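# Insert held peg into plate hole with left gripper

## Task

The left gripper starts out holding a peg a little above a plate, near the plate's hole. Lower the peg into that hole until it sits on the hole's bottom, without forcing or wedging it hard, since excessive force ends the attempt.

## Robot and tools

Robot: two arms, left_arm and right_arm, each with six revolute joints and a parallel gripper. Only left_arm holds the peg; right_arm can stay still. Hold the peg by repeating the gripper number that closed it.

Frames: the scene frame has its origin at table height midway between the nominal bases, +z up, +x out over the table, left_arm toward +y. Each arm's end_effector_position (metres) and end_effector_quat_wxyz are given in that arm's own base frame. The calibrated left base sits at (-0.036, +0.247, 0) m in the scene frame, the right at (+0.028, -0.347, 0) m, both almost unrotated with +z up. The fingers point along the gripper's +z and close along its y; the reported point lies between the pads, about 1 cm short of the tips. Reported poses can be off by a few cm. Fixed cameras (cam_high, cam_low) use the scene frame; wrist cameras (cam_left_wrist, cam_right_wrist) are posed in their arm's base frame.

Row layout (both action tools): one flat list of 14 numbers covering both arms, each in [-1, 1]. First left_arm: wrist roll, wrist pitch, shoulder, waist, elbow, wrist yaw, then gripper opening; then the same seven for right_arm. The joint numbers are offsets, not poses: each is added to the Joint targets in force when the action (or move) begins, never to the previous row. Scale per 1.0: waist 1.202 rad, shoulder 1.258, elbow 1.3, wrist pitch 2.073, wrist yaw and wrist roll 2.022. Send 0 to keep a joint at its target. The opening number is absolute: +1 fully open, -1 shut; always resend the current grip value, since 0 means half open. Joint ranges (rad): waist -2.618..3.054, shoulder 0..3.142, elbow 0..3.142, wrist pitch and yaw -1.571..1.571, wrist roll -2.094..2.094; an action reaching more than 0.059 rad beyond these is rejected.

execute_actions(actions, cameras): actions is a list of actions; each action is a list of 1 to 15 rows, one per 1/30 s step, with the last row held to fill 15 steps. Repeating the same offset in a second action moves further. Empty actions just reports state. cameras selects images (omitted or ["all"] gives all, [] none).

move(target, speed, blend, opening_speed, blocking, cameras): target is one 14-number row, or a list of up to 15 rows, all offsets from the same starting Joint targets. Joints travel together along smooth paths. speed is the top rad/s of the joint with the most travel, 0.01 to 2 (default 0.5); one value or one per target. blend (rad) rounds corners between listed targets. opening_speed sets how fast the grip command changes (at least 0.2 per second). blocking=false returns early while motion continues. The result adds a move: line: done, off_target (resting but a joint over 0.035 rad from target, with the worst joint and gap), moving, held, or fault; limits=held means steps were withheld. Reaching target says nothing about contact.

wait(seconds 0 to 10): lets time pass holding the last commands. stop(): brakes a running move. zoom_image(camera, region [x0,y0,x1,y1] pixels, at most 504x504) enlarges part of the latest image of a camera that was included. read_manual(section "licences") only gives licence text. finished_scene(scene): the current scene's number; ends the scene for good, so call only once the peg rests at the bottom and stays there untouched.

Result lines: Joint positions and Joint velocities, one block per arm in the row order, each ending with gripper opening in metres (0.093 fully open) and its rate; Joint targets, the base for your next offsets; Joint torques (same order, with offsets and noise; joints 3 to 5 wrap at ±28 N m); grip_measured on the -1..+1 scale (pads meet near -0.94, about +0.0208 per mm of object width); Tool commands; step readings of positions during actions. Warnings include "joint sent to its limit", "joint command not followed" (clearance check altered targets), MOTOR HOT and OVER-TEMPERATURE FAULT.

Motion notes: each joint's target may lead its measured angle only by a fixed amount, and a target that would move a gripper over 200 mm is scaled back, so big changes need several actions. Friction and load can leave joints short; tiny turns may not happen. A gripper moves faster the farther it is from the joint turning.

Avoid: forcing the peg or pressing deep past contact (descend slowly, in small steps, watching torques, wrist images and whether the joints stop short); opening the gripper while the peg moves; dropping anything or letting anything leave the table; fast impacts; bringing the arms into contact; leaving an arm pressing or stretched, which heats motors and can fold the arm away. To end a push, command targets back beyond the measured positions. A loose object may occasionally be nudged by outside forces.

Each tool is called after ">>>" by a JSON object that holds its "op" and its "data", one argument or row to a line.

## Session

>>> {"op": "execute_actions", "data": {
  "actions": []
}}

Scene clock: 0.00 s.
left_arm: end_effector_position=(+0.2798, -0.1606, +0.1326) grip_measured=-0.291 end_effector_quat_wxyz=(+0.018, +0.861, +0.508, +0.003) | right_arm: end_effector_position=(+0.3754, +0.0000, +0.4021) grip_measured=+1.000 end_effector_quat_wxyz=(+0.707, +0.000, +0.707, +0.000)
Joint names: [wrist roll, wrist pitch, shoulder, waist, elbow, wrist yaw]
Joint positions: left_arm=[1.56 -1.298 1.73 -0.515 1.493 0.013 0.031] | right_arm=[0 0 1.047 0 1.047 0 0.093]
Joint velocities: left_arm=[-0.051 -0.081 0.002 -0.012 0.017 -0.095 0.008] | right_arm=[within noise]
Joint torques (N m): no reading
Motor temperatures (°C): left_arm=[29 35 36 28 36 31 31] | right_arm=[29 33 34 29 38 33 31]
Heat: left arm: 36 °C; right arm: 38 °C.
Joint targets: left_arm=[1.560 -1.297 1.711 -0.515 1.510 0.015] | right_arm=[0.000 0.010 1.043 0.000 1.061 0.000]
Tool commands: left_gripper/opening=-0.921165 right_gripper/opening=+1.0

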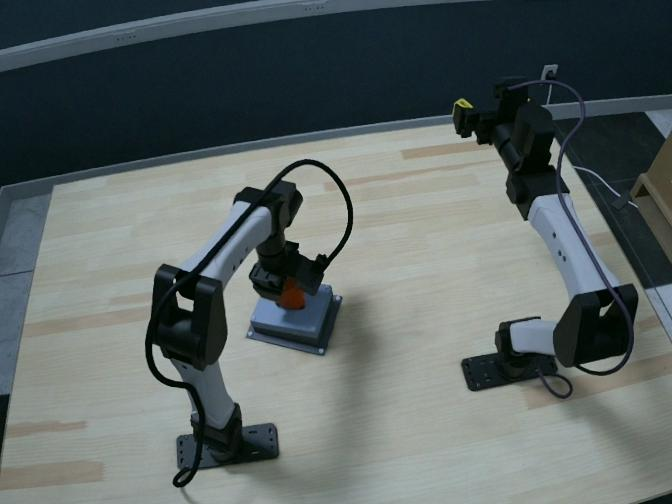

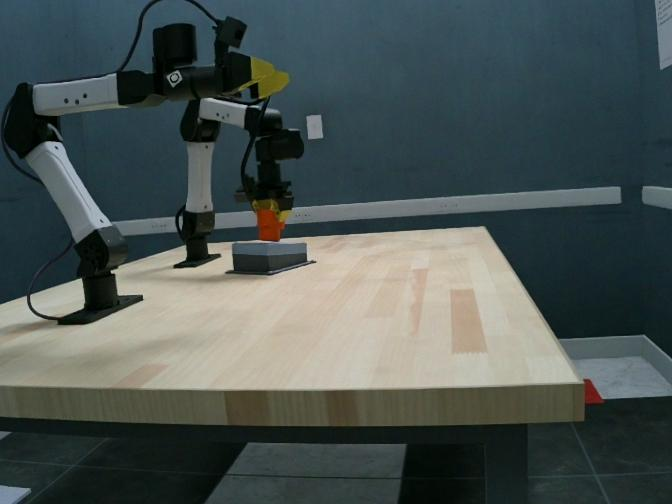

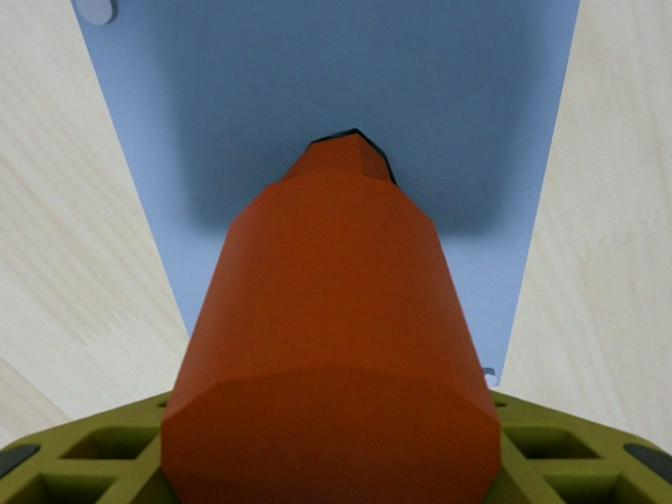

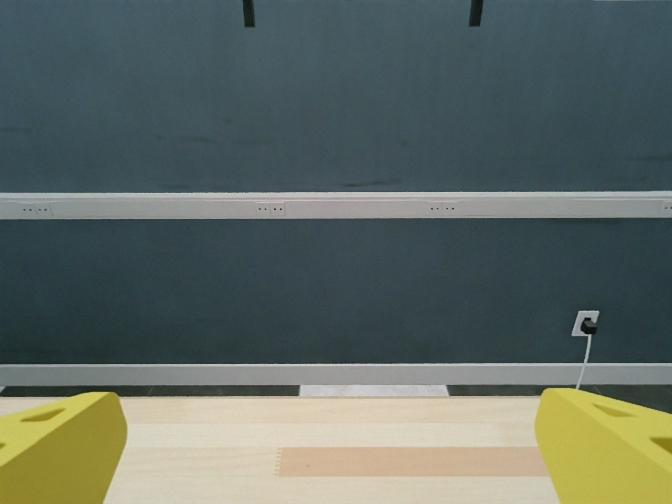

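>>> {"op": "zoom_image", "data": {
  "camera": "cam_left_wrist",
  "region": [240, 90, 440, 240]
}}

>>> {"op": "zoom_image", "data": {
  "camera": "cam_low",
  "region": [210, 170, 330, 290]
}}

>>> {"op": "zoom_image", "data": {
  "camera": "cam_high",
  "region": [230, 230, 360, 360]
}}

Scaled by 2.520 from the camera's 672x504 image, which has a finer 960x720 frame.

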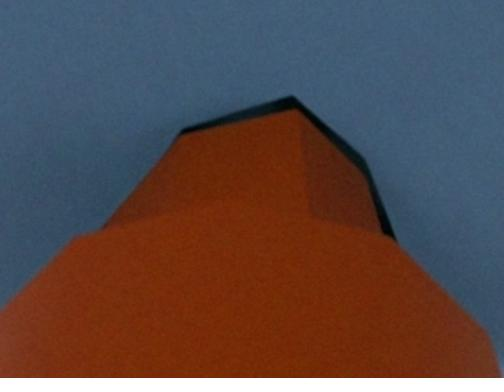

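Scaled by 4.200 from the camera's 672x504 image, which has a finer 960x720 frame.

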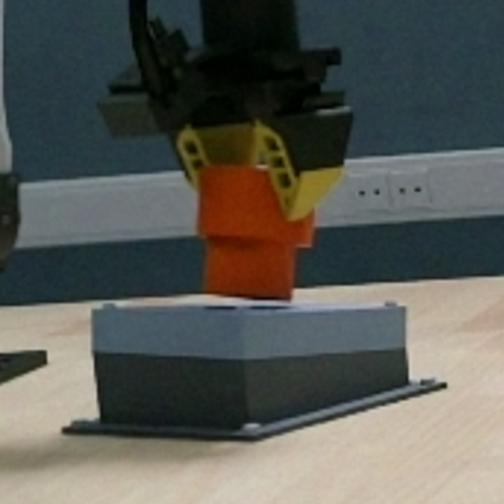

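Scaled by 3.877 from the camera's 672x504 image, which has a finer 960x720 frame.

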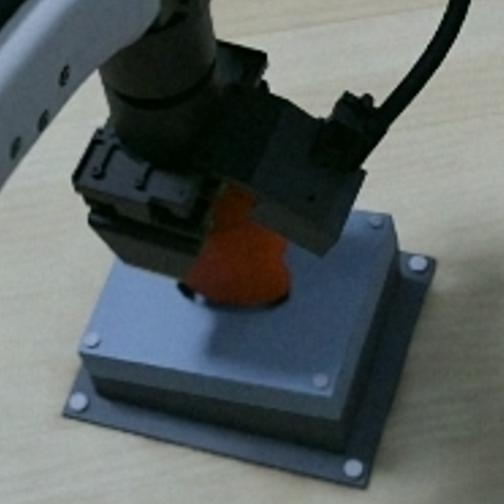

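>>> {"op": "zoom_image", "data": {
  "camera": "cam_left_wrist",
  "region": [300, 115, 410, 195]
}}

>>> {"op": "zoom_image", "data": {
  "camera": "cam_low",
  "region": [245, 200, 305, 260]
}}

>>> {"op": "zoom_image", "data": {
  "camera": "cam_high",
  "region": [265, 270, 315, 320]
}}

Scaled by 4.582 from the camera's 672x504 image, which has a finer 960x720 frame.

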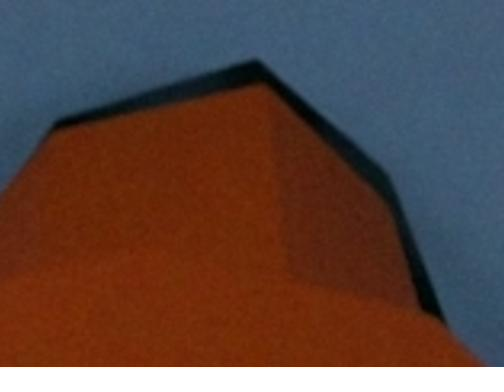

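Scaled by 8.400 from the camera's 672x504 image, which has a finer 960x720 frame.

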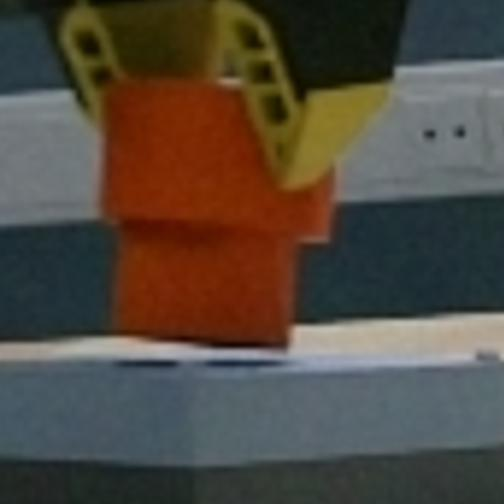

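Scaled by 10.080 from the camera's 672x504 image, which has a finer 960x720 frame.

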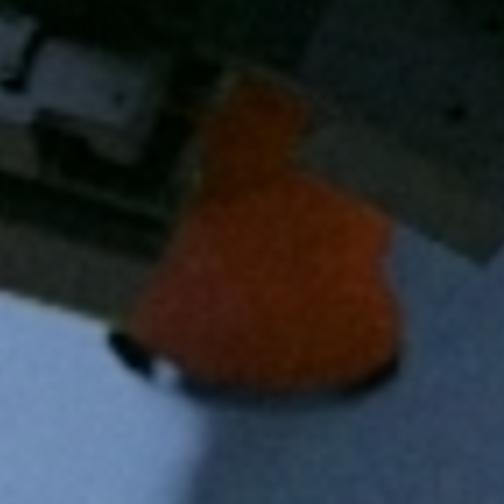

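>>> {"op": "zoom_image", "data": {
  "camera": "cam_left_wrist",
  "region": [150, 110, 520, 388]
}}

>>> {"op": "zoom_image", "data": {
  "camera": "cam_left_wrist",
  "region": [140, 300, 520, 504]
}}

>>> {"op": "zoom_image", "data": {
  "camera": "cam_left_wrist",
  "region": [60, 0, 564, 400]
}}

Scaled by 1.362 from the camera's 672x504 image, which has a finer 960x720 frame.

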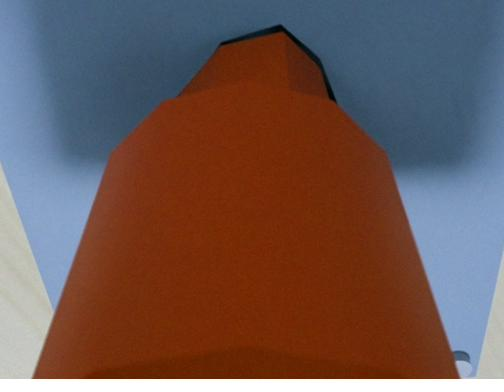

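Scaled by 1.326 from the camera's 672x504 image, which has a finer 960x720 frame.

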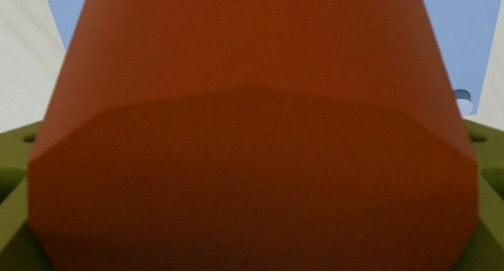

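Scaled by 1.000.

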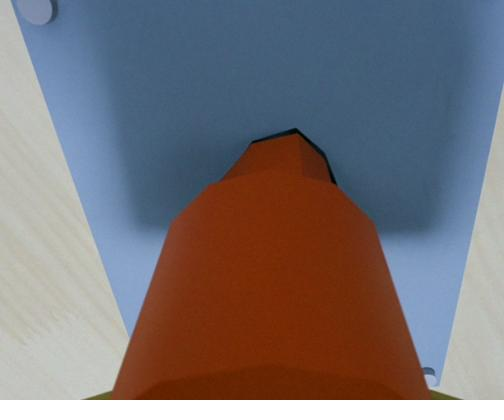

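>>> {"op": "move", "data": {
  "target": [-0.0809,-0.0543,0.0469,-0.136,0.0815,-0.1224,-0.921165,0,0,0,0,0,0,1],
  "speed": 0.25
}}

>>> {"op": "zoom_image", "data": {
  "camera": "cam_left_wrist",
  "region": [230, 80, 430, 230]
}}

>>> {"op": "zoom_image", "data": {
  "camera": "cam_low",
  "region": [220, 185, 310, 285]
}}

>>> {"op": "zoom_image", "data": {
  "camera": "cam_high",
  "region": [240, 250, 340, 350]
}}

Scene clock: 55.83 s.
left_arm: end_effector_position=(+0.2735, -0.1732, +0.1502) grip_measured=-0.217 end_effector_quat_wxyz=(-0.037, +0.858, +0.503, +0.100) | right_arm: end_effector_position=(+0.3754, +0.0000, +0.4021) grip_measured=+1.000 end_effector_quat_wxyz=(+0.707, +0.000, +0.707, +0.000)
Joint names: [wrist roll, wrist pitch, shoulder, waist, elbow, wrist yaw]
Joint positions: left_arm=[1.405 -1.392 1.76 -0.676 1.583 -0.214 0.035] | right_arm=[0 0 1.047 0 1.047 0 0.093]
Joint velocities: within noise
Joint torques (N m): left_arm=[0.02 0.17 -6.52 -0.62 8.94 -0.18] | right_arm=[-0.03 2.35 -3.22 -0.29 10.32 0.04]
Motor temperatures (°C): left_arm=[29 34 49 28 41 31 33] | right_arm=[29 44 35 29 46 33 31]
Heat: left arm: 49 °C; right arm: 46 °C.
Joint targets: left_arm=[1.397 -1.409 1.770 -0.678 1.616 -0.232] | right_arm=[0.000 0.010 1.043 0.000 1.061 0.000]
move: done
camera_calibration:
cam_left_wrist: T_world_to_cam=[[-0.872102, 0.488602, -0.0265598, 0.327017], [0.369905, 0.693828, 0.617878, -0.0376169], [0.320325, 0.529029, -0.785825, 0.208679], [0, 0, 0, 1]] pos_world=[0.232262, -0.244079, 0.195914]

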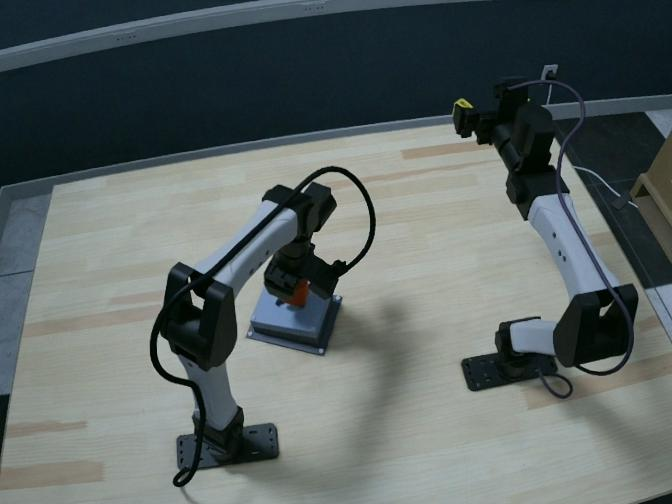

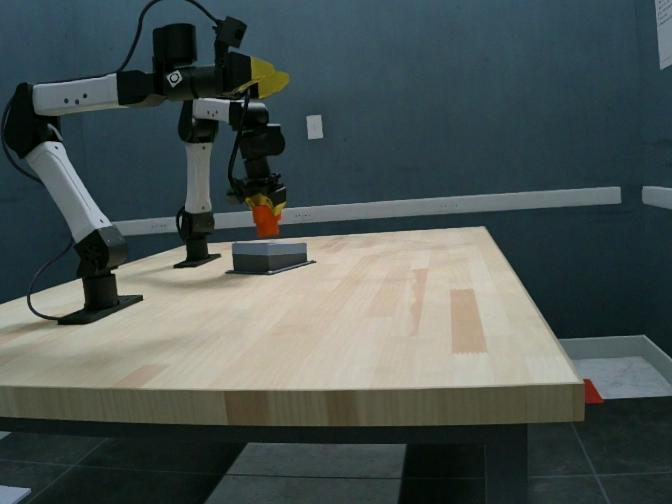

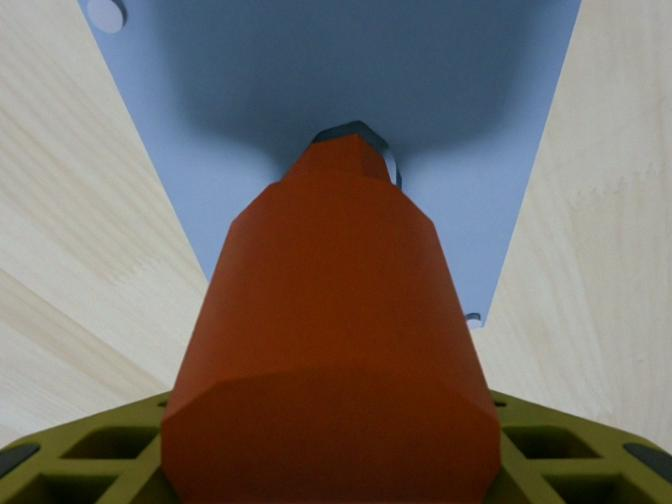

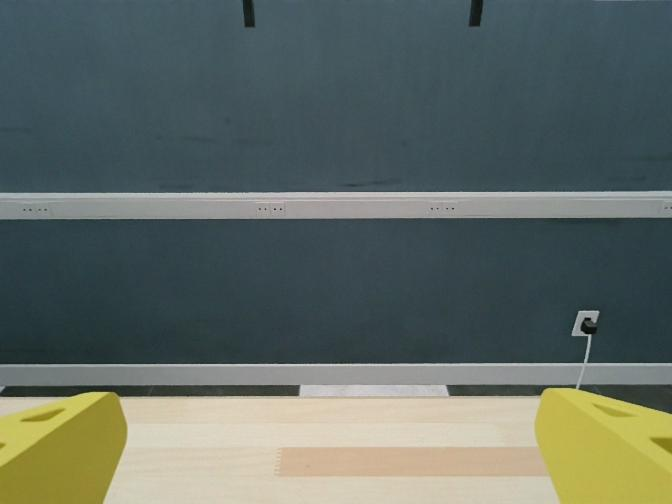

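Scaled by 2.520 from the camera's 672x504 image, which has a finer 960x720 frame.

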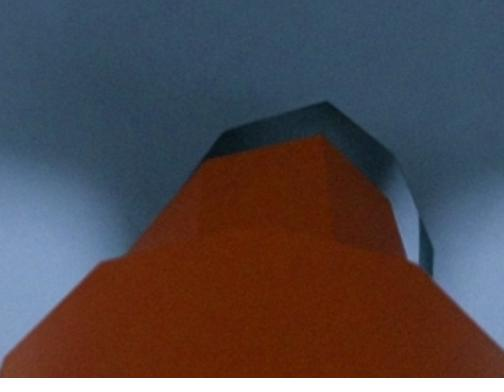

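Scaled by 5.040 from the camera's 672x504 image, which has a finer 960x720 frame.

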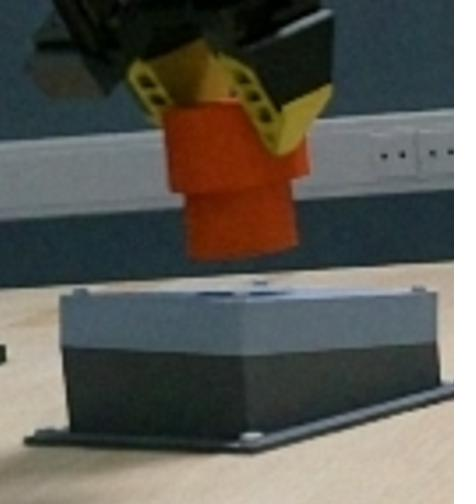

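Scaled by 5.040 from the camera's 672x504 image, which has a finer 960x720 frame.

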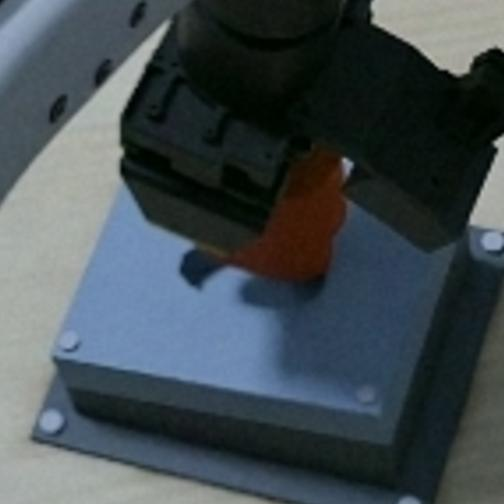

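>>> {"op": "zoom_image", "data": {
  "camera": "cam_low",
  "region": [245, 195, 290, 240]
}}

>>> {"op": "zoom_image", "data": {
  "camera": "cam_low",
  "region": [220, 230, 320, 280]
}}

>>> {"op": "zoom_image", "data": {
  "camera": "cam_left_wrist",
  "region": [295, 110, 415, 200]
}}

>>> {"op": "zoom_image", "data": {
  "camera": "cam_left_wrist",
  "region": [60, 0, 564, 400]
}}

Scaled by 11.200 from the camera's 672x504 image, which has a finer 960x720 frame.

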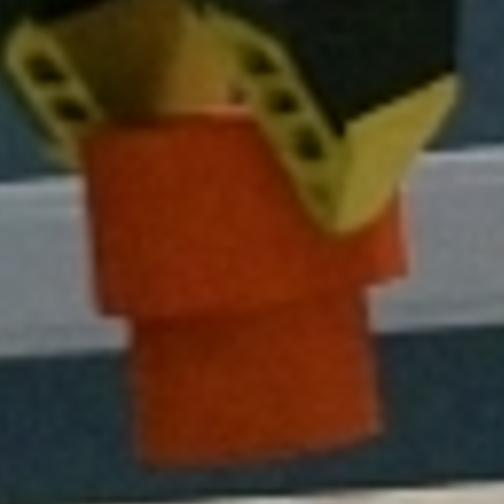

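Scaled by 5.040 from the camera's 672x504 image, which has a finer 960x720 frame.

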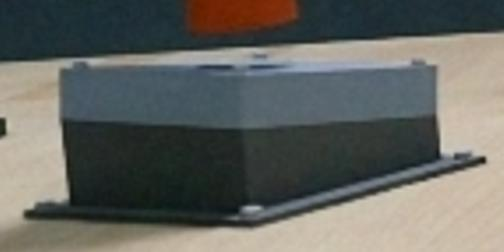

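Scaled by 4.200 from the camera's 672x504 image, which has a finer 960x720 frame.

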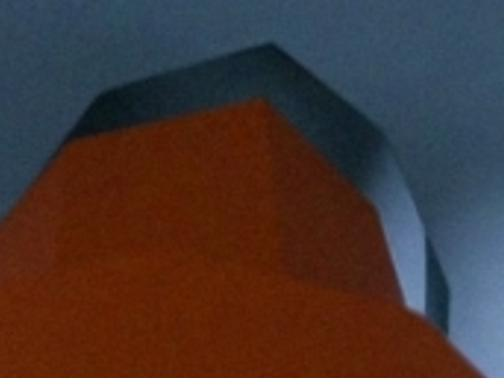

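Scaled by 1.000.

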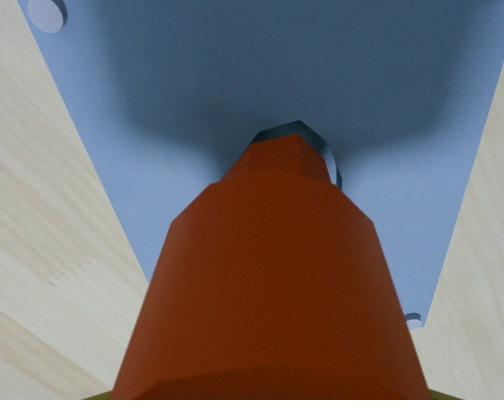

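>>> {"op": "move", "data": {
  "target": [0.0406,-0.0423,-0.0132,0.0682,0.0842,0.0608,-0.921165,0,0,0,0,0,0,1],
  "speed": 0.25,
  "cameras": ["cam_low","cam_high","cam_left_wrist"]
}}

>>> {"op": "zoom_image", "data": {
  "camera": "cam_left_wrist",
  "region": [280, 90, 430, 200]
}}

>>> {"op": "zoom_image", "data": {
  "camera": "cam_low",
  "region": [245, 185, 290, 250]
}}

>>> {"op": "zoom_image", "data": {
  "camera": "cam_left_wrist",
  "region": [60, 0, 564, 400]
}}

>>> {"op": "zoom_image", "data": {
  "camera": "cam_high",
  "region": [245, 260, 345, 360]
}}

Scene clock: 106.87 s.
left_arm: end_effector_position=(+0.2791, -0.1657, +0.1755) grip_measured=-0.217 end_effector_quat_wxyz=(-0.014, +0.857, +0.511, +0.060) | right_arm: end_effector_position=(+0.3754, +0.0000, +0.4021) grip_measured=+1.000 end_effector_quat_wxyz=(+0.707, +0.000, +0.707, +0.000)
Joint names: [wrist roll, wrist pitch, shoulder, waist, elbow, wrist yaw]
Joint positions: left_arm=[1.47 -1.481 1.76 -0.599 1.694 -0.122 0.035] | right_arm=[0 0 1.047 0 1.047 0 0.093]
Joint velocities: within noise
Joint torques (N m): left_arm=[0.34 0.21 -7.83 -0.47 8.55 0.18] | right_arm=[0.01 2.29 -3.3 -0.18 10.29 -0.01]
Motor temperatures (°C): left_arm=[29 33 46 28 45 31 34] | right_arm=[29 48 35 29 49 33 31]
Heat: left arm: 46 °C; right arm: 49 °C.
Joint targets: left_arm=[1.479 -1.497 1.753 -0.596 1.725 -0.109] | right_arm=[0.000 0.010 1.043 0.000 1.061 0.000]
move: done
camera_calibration:
cam_left_wrist: T_world_to_cam=[[-0.878998, 0.4761, -0.0263042, 0.328716], [0.387464, 0.74533, 0.542545, -0.0437077], [0.277911, 0.466704, -0.839615, 0.233778], [0, 0, 0, 1]] pos_world=[0.240906, -0.23303, 0.228644]
Images, in order (width x height): cam_high 672x504, cam_low 672x504, cam_left_wrist 672x504.

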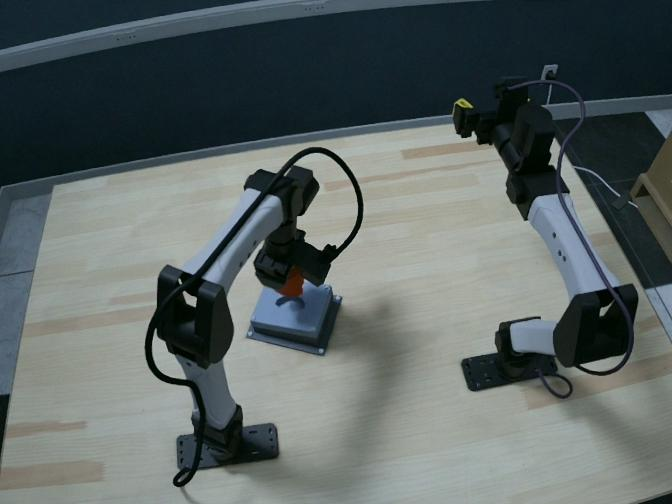

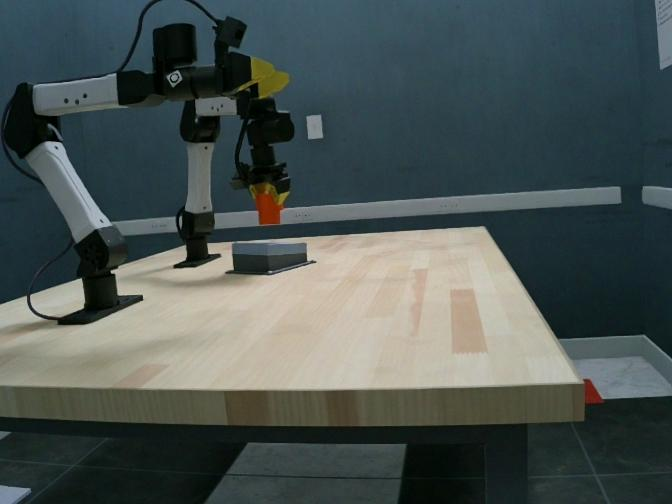

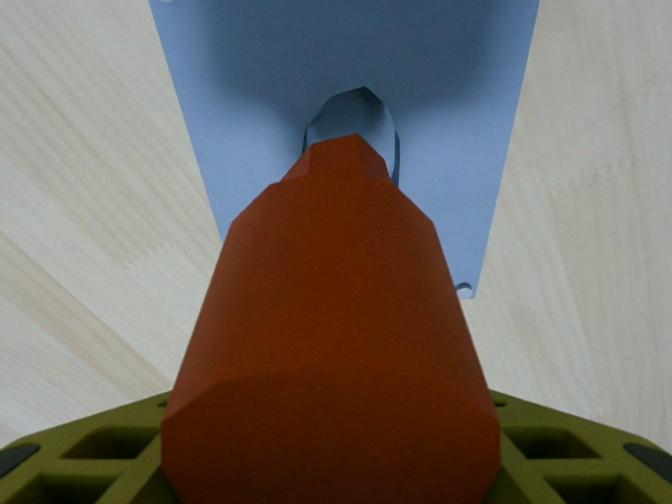

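Scaled by 3.360 from the camera's 672x504 image, which has a finer 960x720 frame.

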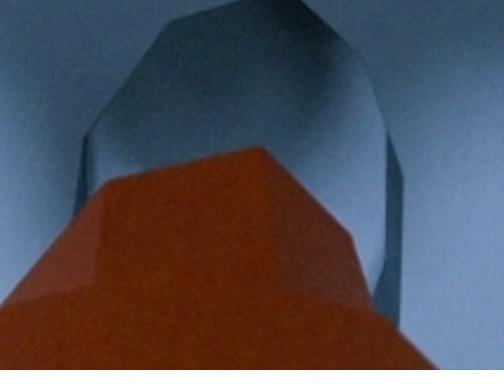

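Scaled by 7.754 from the camera's 672x504 image, which has a finer 960x720 frame.

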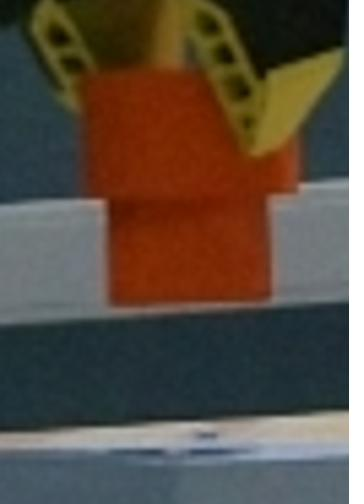

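Scaled by 1.000.

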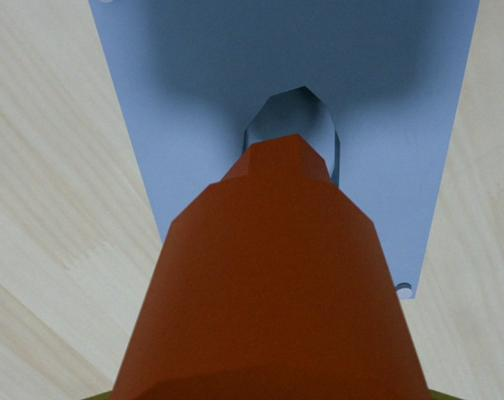

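Scaled by 5.040 from the camera's 672x504 image, which has a finer 960x720 frame.

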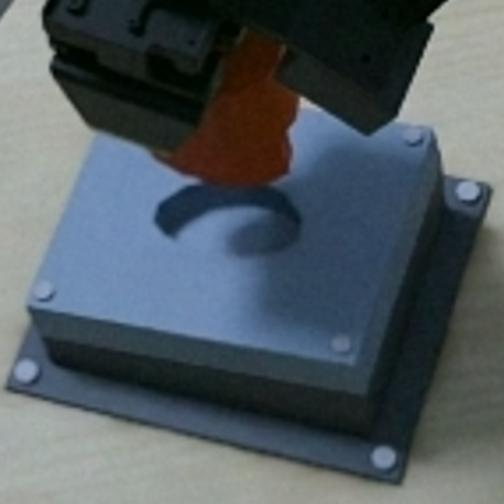

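>>> {"op": "zoom_image", "data": {
  "camera": "cam_high",
  "region": [300, 275, 350, 360]
}}

>>> {"op": "zoom_image", "data": {
  "camera": "cam_low",
  "region": [222, 232, 282, 282]
}}

>>> {"op": "zoom_image", "data": {
  "camera": "cam_low",
  "region": [262, 232, 322, 282]
}}

Scaled by 5.929 from the camera's 672x504 image, which has a finer 960x720 frame.

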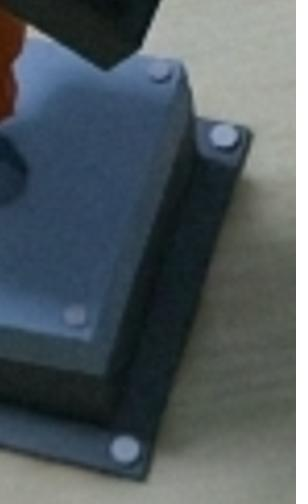

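Scaled by 8.400 from the camera's 672x504 image, which has a finer 960x720 frame.

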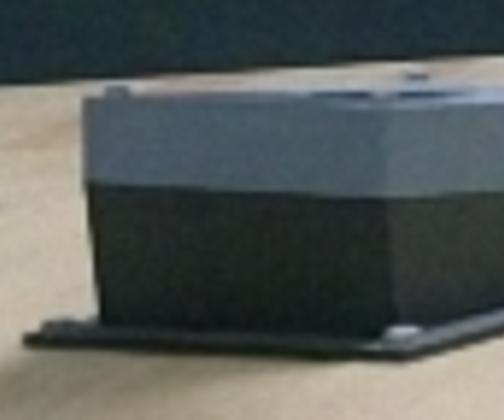

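Scaled by 8.400 from the camera's 672x504 image, which has a finer 960x720 frame.

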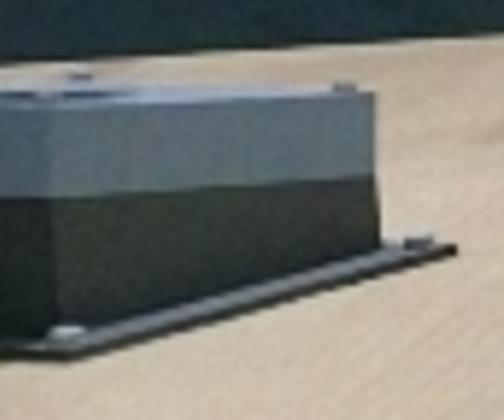

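>>> {"op": "move", "data": {
  "target": [-0.0895,-0.0154,0.039,-0.1506,0.0462,0,-0.921165,0,0,0,0,0,0,1],
  "speed": 0.3,
  "cameras": ["cam_low","cam_high","cam_left_wrist"]
}}

>>> {"op": "zoom_image", "data": {
  "camera": "cam_left_wrist",
  "region": [230, 160, 480, 350]
}}

>>> {"op": "zoom_image", "data": {
  "camera": "cam_high",
  "region": [245, 260, 345, 360]
}}

>>> {"op": "zoom_image", "data": {
  "camera": "cam_left_wrist",
  "region": [120, 0, 320, 200]
}}

>>> {"op": "zoom_image", "data": {
  "camera": "cam_left_wrist",
  "region": [400, 0, 600, 200]
}}

Scene clock: 131.93 s.
left_arm: end_effector_position=(+0.2489, -0.2169, +0.1796) grip_measured=-0.217 end_effector_quat_wxyz=(-0.007, +0.861, +0.505, +0.058) | right_arm: end_effector_position=(+0.3754, +0.0000, +0.4021) grip_measured=+1.000 end_effector_quat_wxyz=(+0.707, +0.000, +0.707, +0.000)
Joint names: [wrist roll, wrist pitch, shoulder, waist, elbow, wrist yaw]
Joint positions: left_arm=[1.306 -1.513 1.793 -0.776 1.752 -0.117 0.035] | right_arm=[0 0 1.047 0 1.047 0 0.093]
Joint velocities: within noise
Joint torques (N m): left_arm=[0.02 0.21 -6.57 -0.85 8.61 0.14] | right_arm=[0.01 2.29 -3.04 -0.16 10.14 -0.04]
Motor temperatures (°C): left_arm=[29 33 48 28 45 31 34] | right_arm=[29 50 35 29 50 33 31]
Heat: left arm: 48 °C; right arm: 50 °C.
Joint targets: left_arm=[1.298 -1.529 1.802 -0.777 1.785 -0.109] | right_arm=[0.000 0.010 1.043 0.000 1.061 0.000]
move: done
camera_calibration:
cam_left_wrist: T_world_to_cam=[[-0.871442, 0.489149, -0.0363566, 0.329474], [0.396899, 0.746761, 0.533685, 0.00347731], [0.288201, 0.450645, -0.844902, 0.264411], [0, 0, 0, 1]] pos_world=[0.209534, -0.282914, 0.233524]
Images, in order (width x height): cam_high 672x504, cam_low 672x504, cam_left_wrist 672x504.

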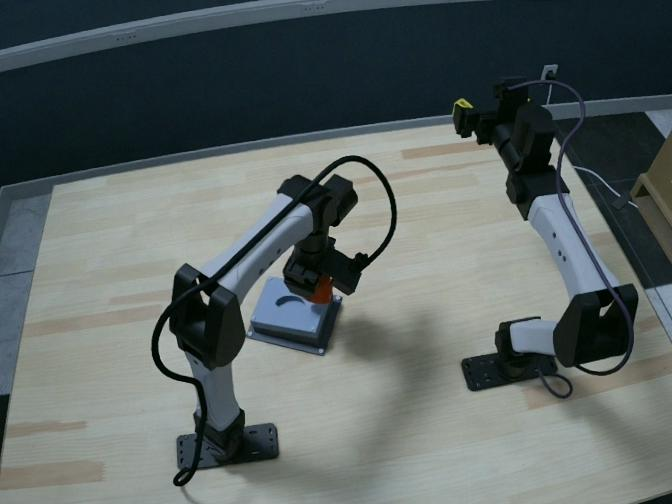

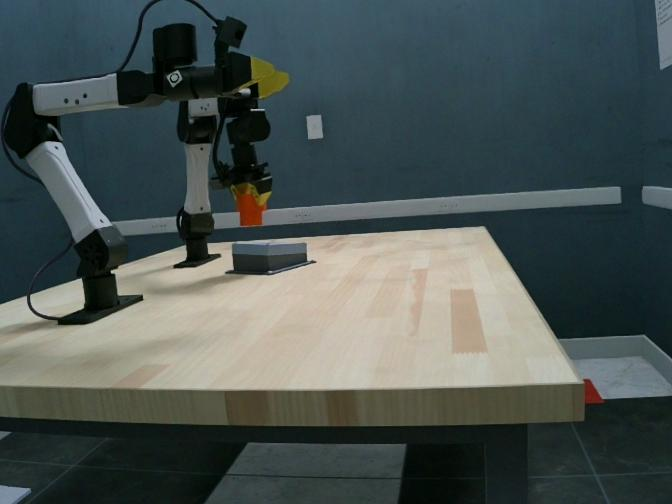

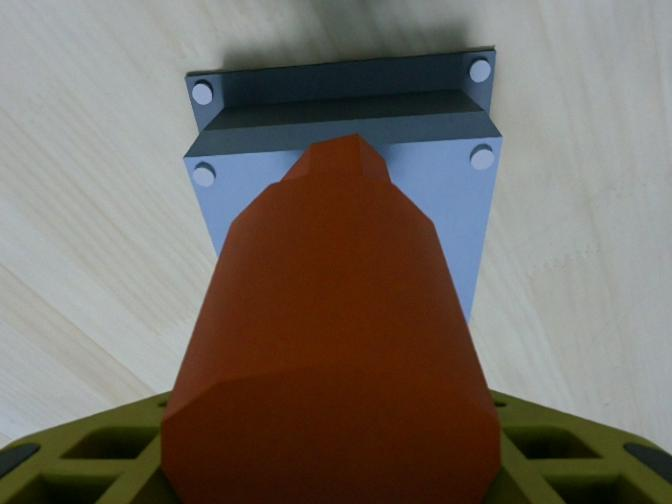

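Scaled by 2.016 from the camera's 672x504 image, which has a finer 960x720 frame.

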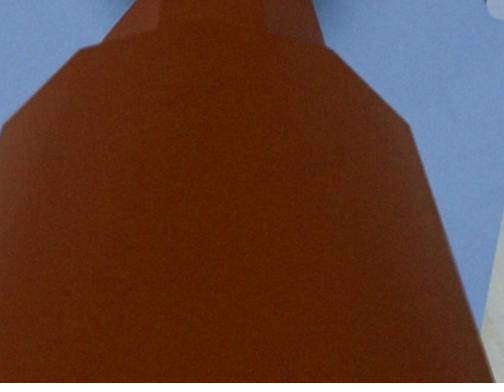

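Scaled by 5.040 from the camera's 672x504 image, which has a finer 960x720 frame.

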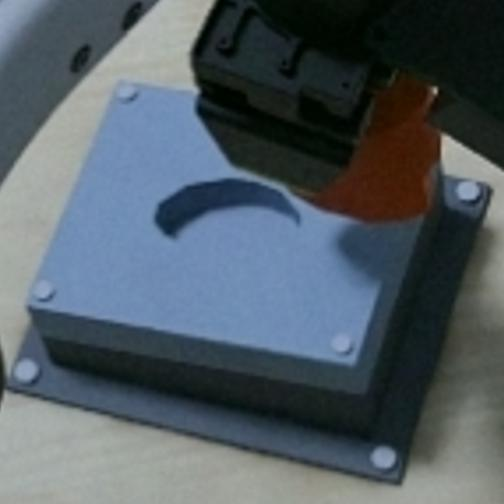

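Scaled by 2.520 from the camera's 672x504 image, which has a finer 960x720 frame.

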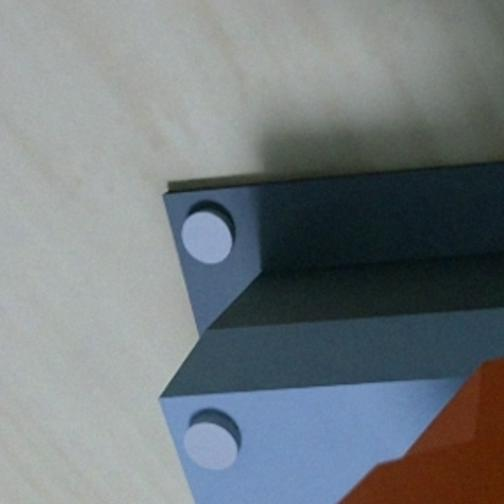

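Scaled by 2.520 from the camera's 672x504 image, which has a finer 960x720 frame.

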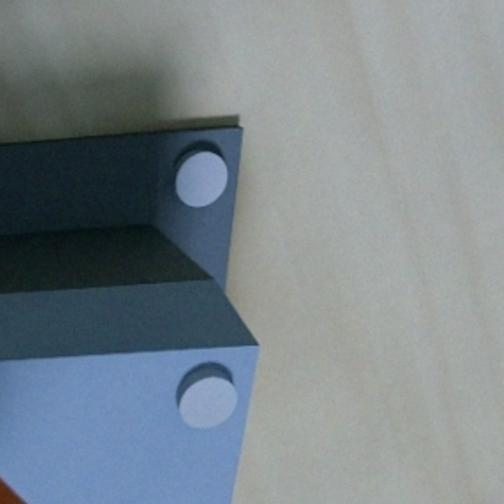

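>>> {"op": "move", "data": {
  "target": [0.0692,0.0709,-0.0374,0.1572,-0.1569,0.002,-0.921165,0,0,0,0,0,0,1],
  "speed": 0.25,
  "cameras": ["cam_low","cam_high","cam_left_wrist"]
}}

>>> {"op": "zoom_image", "data": {
  "camera": "cam_left_wrist",
  "region": [280, 90, 430, 200]
}}

>>> {"op": "zoom_image", "data": {
  "camera": "cam_low",
  "region": [235, 200, 305, 260]
}}

>>> {"op": "zoom_image", "data": {
  "camera": "cam_high",
  "region": [260, 265, 320, 325]
}}

Scene clock: 175.43 s.
left_arm: end_effector_position=(+0.2771, -0.1620, +0.1364) grip_measured=-0.217 end_effector_quat_wxyz=(-0.042, +0.845, +0.531, +0.044) | right_arm: end_effector_position=(+0.3754, +0.0000, +0.4021) grip_measured=+1.000 end_effector_quat_wxyz=(+0.707, +0.000, +0.707, +0.000)
Joint names: [wrist roll, wrist pitch, shoulder, waist, elbow, wrist yaw]
Joint positions: left_arm=[1.428 -1.398 1.793 -0.589 1.579 -0.115 0.035] | right_arm=[0 0 1.047 0 1.047 0 0.093]
Joint velocities: within noise
Joint torques (N m): left_arm=[0.27 0.46 -10.62 -0.4 6.01 0.14] | right_arm=[-0.06 2.25 -3.06 -0.03 9.8 -0.01]
Motor temperatures (°C): left_arm=[29 32 47 28 50 31 34] | right_arm=[29 52 35 29 51 32 31]
Heat: left arm: 50 °C; right arm: 52 °C.
Joint targets: left_arm=[1.437 -1.382 1.755 -0.588 1.581 -0.105] | right_arm=[0.000 0.010 1.043 0.000 1.061 0.000]
move: off_target (left_arm); left_arm: the shoulder is farthest, 0.038 rad from its target
camera_calibration:
cam_left_wrist: T_world_to_cam=[[-0.901843, 0.43064, 0.03505, 0.314814], [0.378793, 0.749022, 0.543582, -0.021642], [0.207835, 0.503503, -0.838624, 0.224996], [0, 0, 0, 1]] pos_world=[0.245349, -0.232648, 0.189417]
Images, in order (width x height): cam_high 672x504, cam_low 672x504, cam_left_wrist 672x504.

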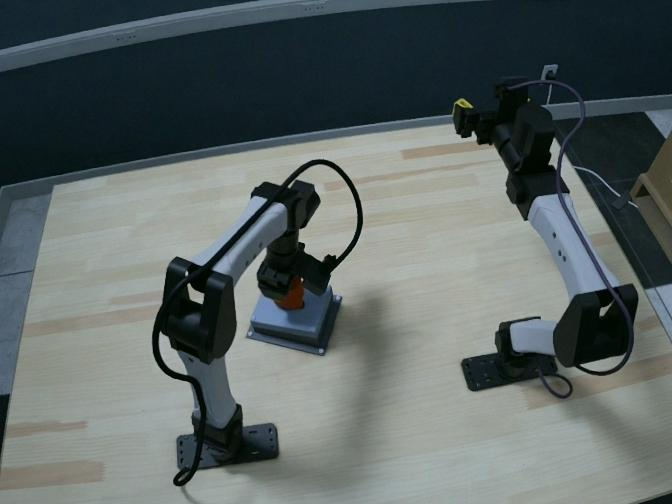

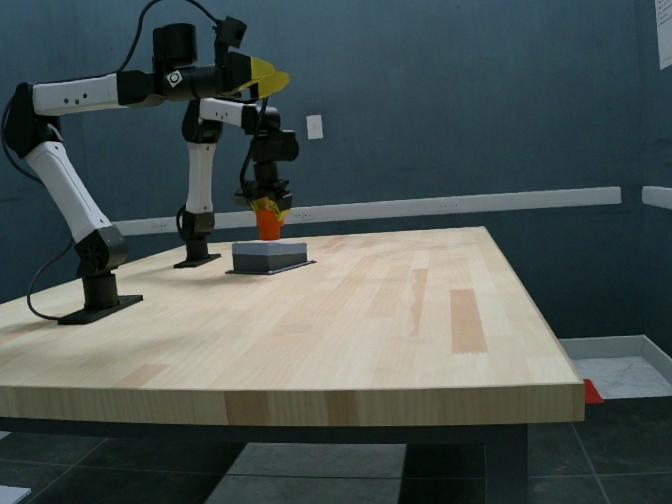

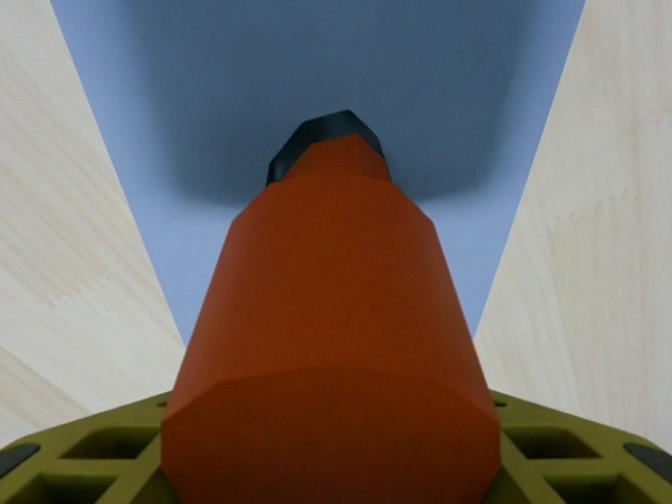

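Scaled by 3.360 from the camera's 672x504 image, which has a finer 960x720 frame.

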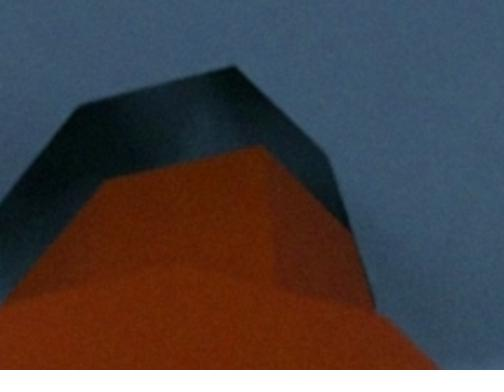

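Scaled by 7.200 from the camera's 672x504 image, which has a finer 960x720 frame.

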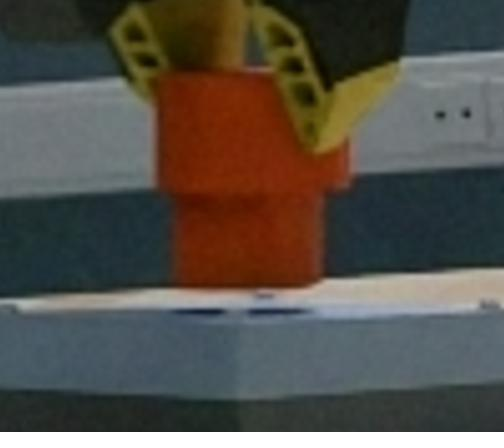

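Scaled by 8.400 from the camera's 672x504 image, which has a finer 960x720 frame.

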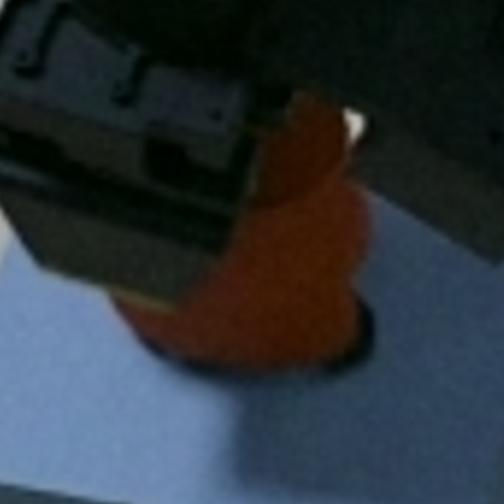

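>>> {"op": "move", "data": {
  "target": [-0.0017,0.0364,-0.0318,-0.003,-0.0554,0.004,-0.921165,0,0,0,0,0,0,1],
  "speed": 0.15,
  "cameras": ["cam_low","cam_high","cam_left_wrist"]
}}

>>> {"op": "zoom_image", "data": {
  "camera": "cam_left_wrist",
  "region": [280, 90, 430, 200]
}}

>>> {"op": "zoom_image", "data": {
  "camera": "cam_low",
  "region": [235, 200, 305, 260]
}}

>>> {"op": "zoom_image", "data": {
  "camera": "cam_high",
  "region": [260, 265, 320, 325]
}}

Scene clock: 190.90 s.
left_arm: end_effector_position=(+0.2773, -0.1633, +0.1286) grip_measured=-0.217 end_effector_quat_wxyz=(-0.024, +0.845, +0.532, +0.049) | right_arm: end_effector_position=(+0.3754, +0.0000, +0.4021) grip_measured=+1.000 end_effector_quat_wxyz=(+0.707, +0.000, +0.707, +0.000)
Joint names: [wrist roll, wrist pitch, shoulder, waist, elbow, wrist yaw]
Joint positions: left_arm=[1.429 -1.324 1.761 -0.589 1.51 -0.109 0.035] | right_arm=[0 0 1.047 0 1.047 0 0.093]
Joint velocities: within noise
Joint torques (N m): left_arm=[0.11 0.56 -11.07 -0.81 5.49 0.17] | right_arm=[-0.03 2.25 -2.99 -0.25 10.02 -0.02]
Motor temperatures (°C): left_arm=[29 32 52 28 48 31 34] | right_arm=[28 53 35 29 52 32 31]
Heat: left arm: 52 °C; right arm: 53 °C.
Joint targets: left_arm=[1.434 -1.306 1.715 -0.592 1.509 -0.097] | right_arm=[0.000 0.010 1.043 0.000 1.061 0.000]
move: off_target (left_arm); left_arm: the shoulder is farthest, 0.046 rad from its target
camera_calibration:
cam_left_wrist: T_world_to_cam=[[-0.902045, 0.431641, -0.00103941, 0.32061], [0.364268, 0.762538, 0.534644, -0.00913103], [0.231567, 0.481895, -0.845077, 0.209762], [0, 0, 0, 1]] pos_world=[0.243957, -0.232509, 0.18248]
Images, in order (width x height): cam_high 672x504, cam_low 672x504, cam_left_wrist 672x504.

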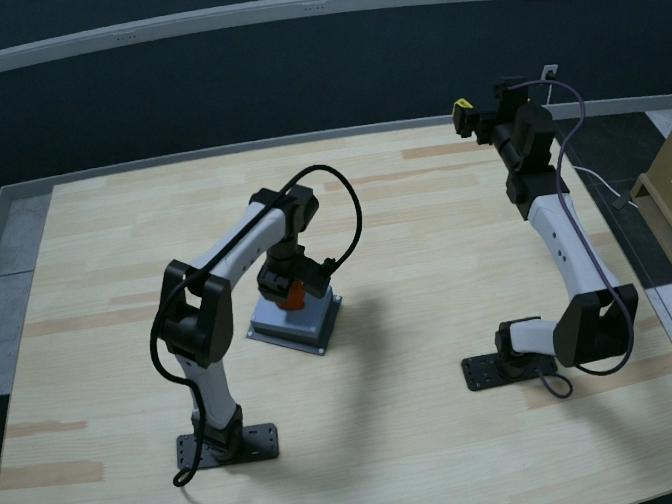

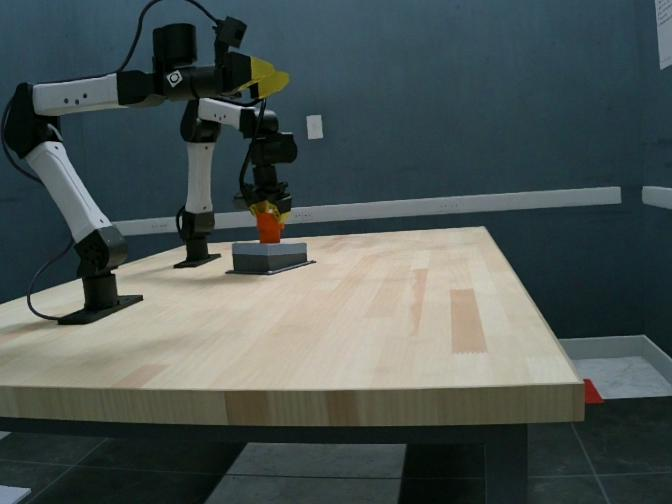

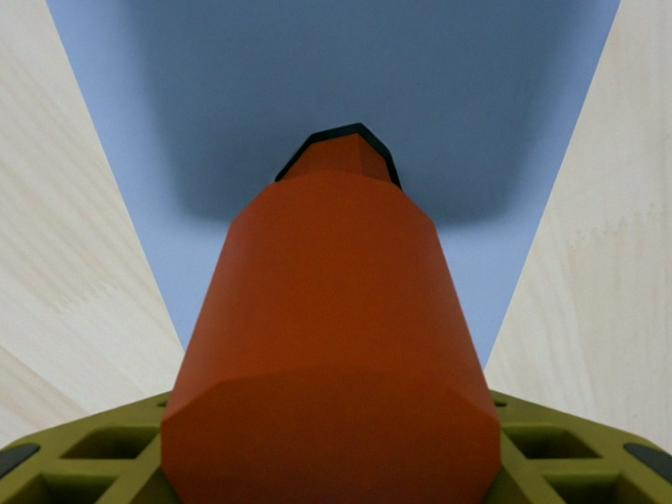

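Scaled by 3.360 from the camera's 672x504 image, which has a finer 960x720 frame.

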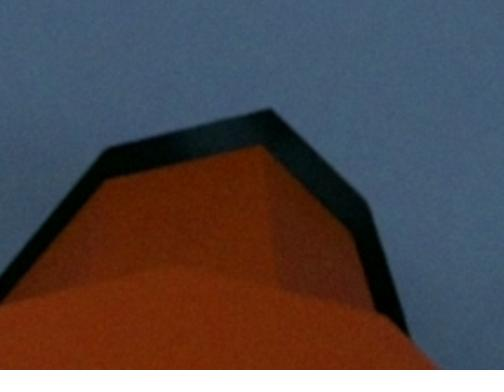

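Scaled by 7.200 from the camera's 672x504 image, which has a finer 960x720 frame.

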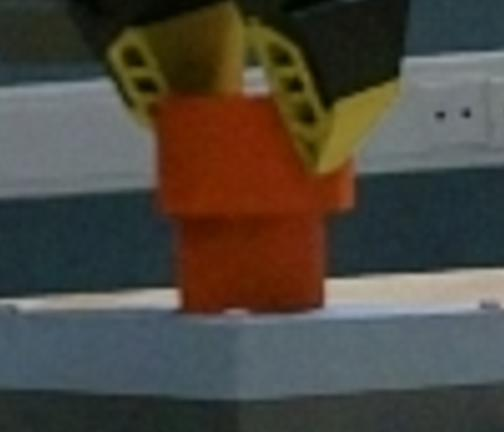

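Scaled by 8.400 from the camera's 672x504 image, which has a finer 960x720 frame.

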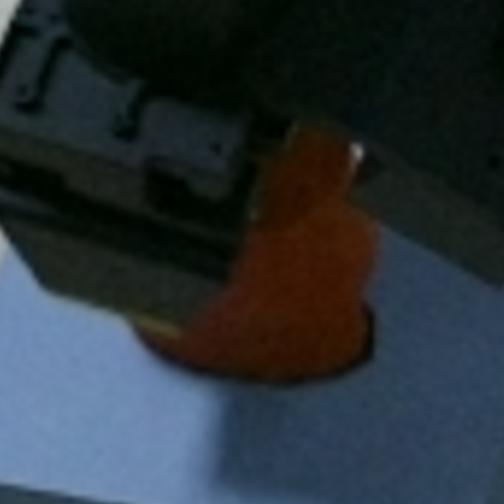

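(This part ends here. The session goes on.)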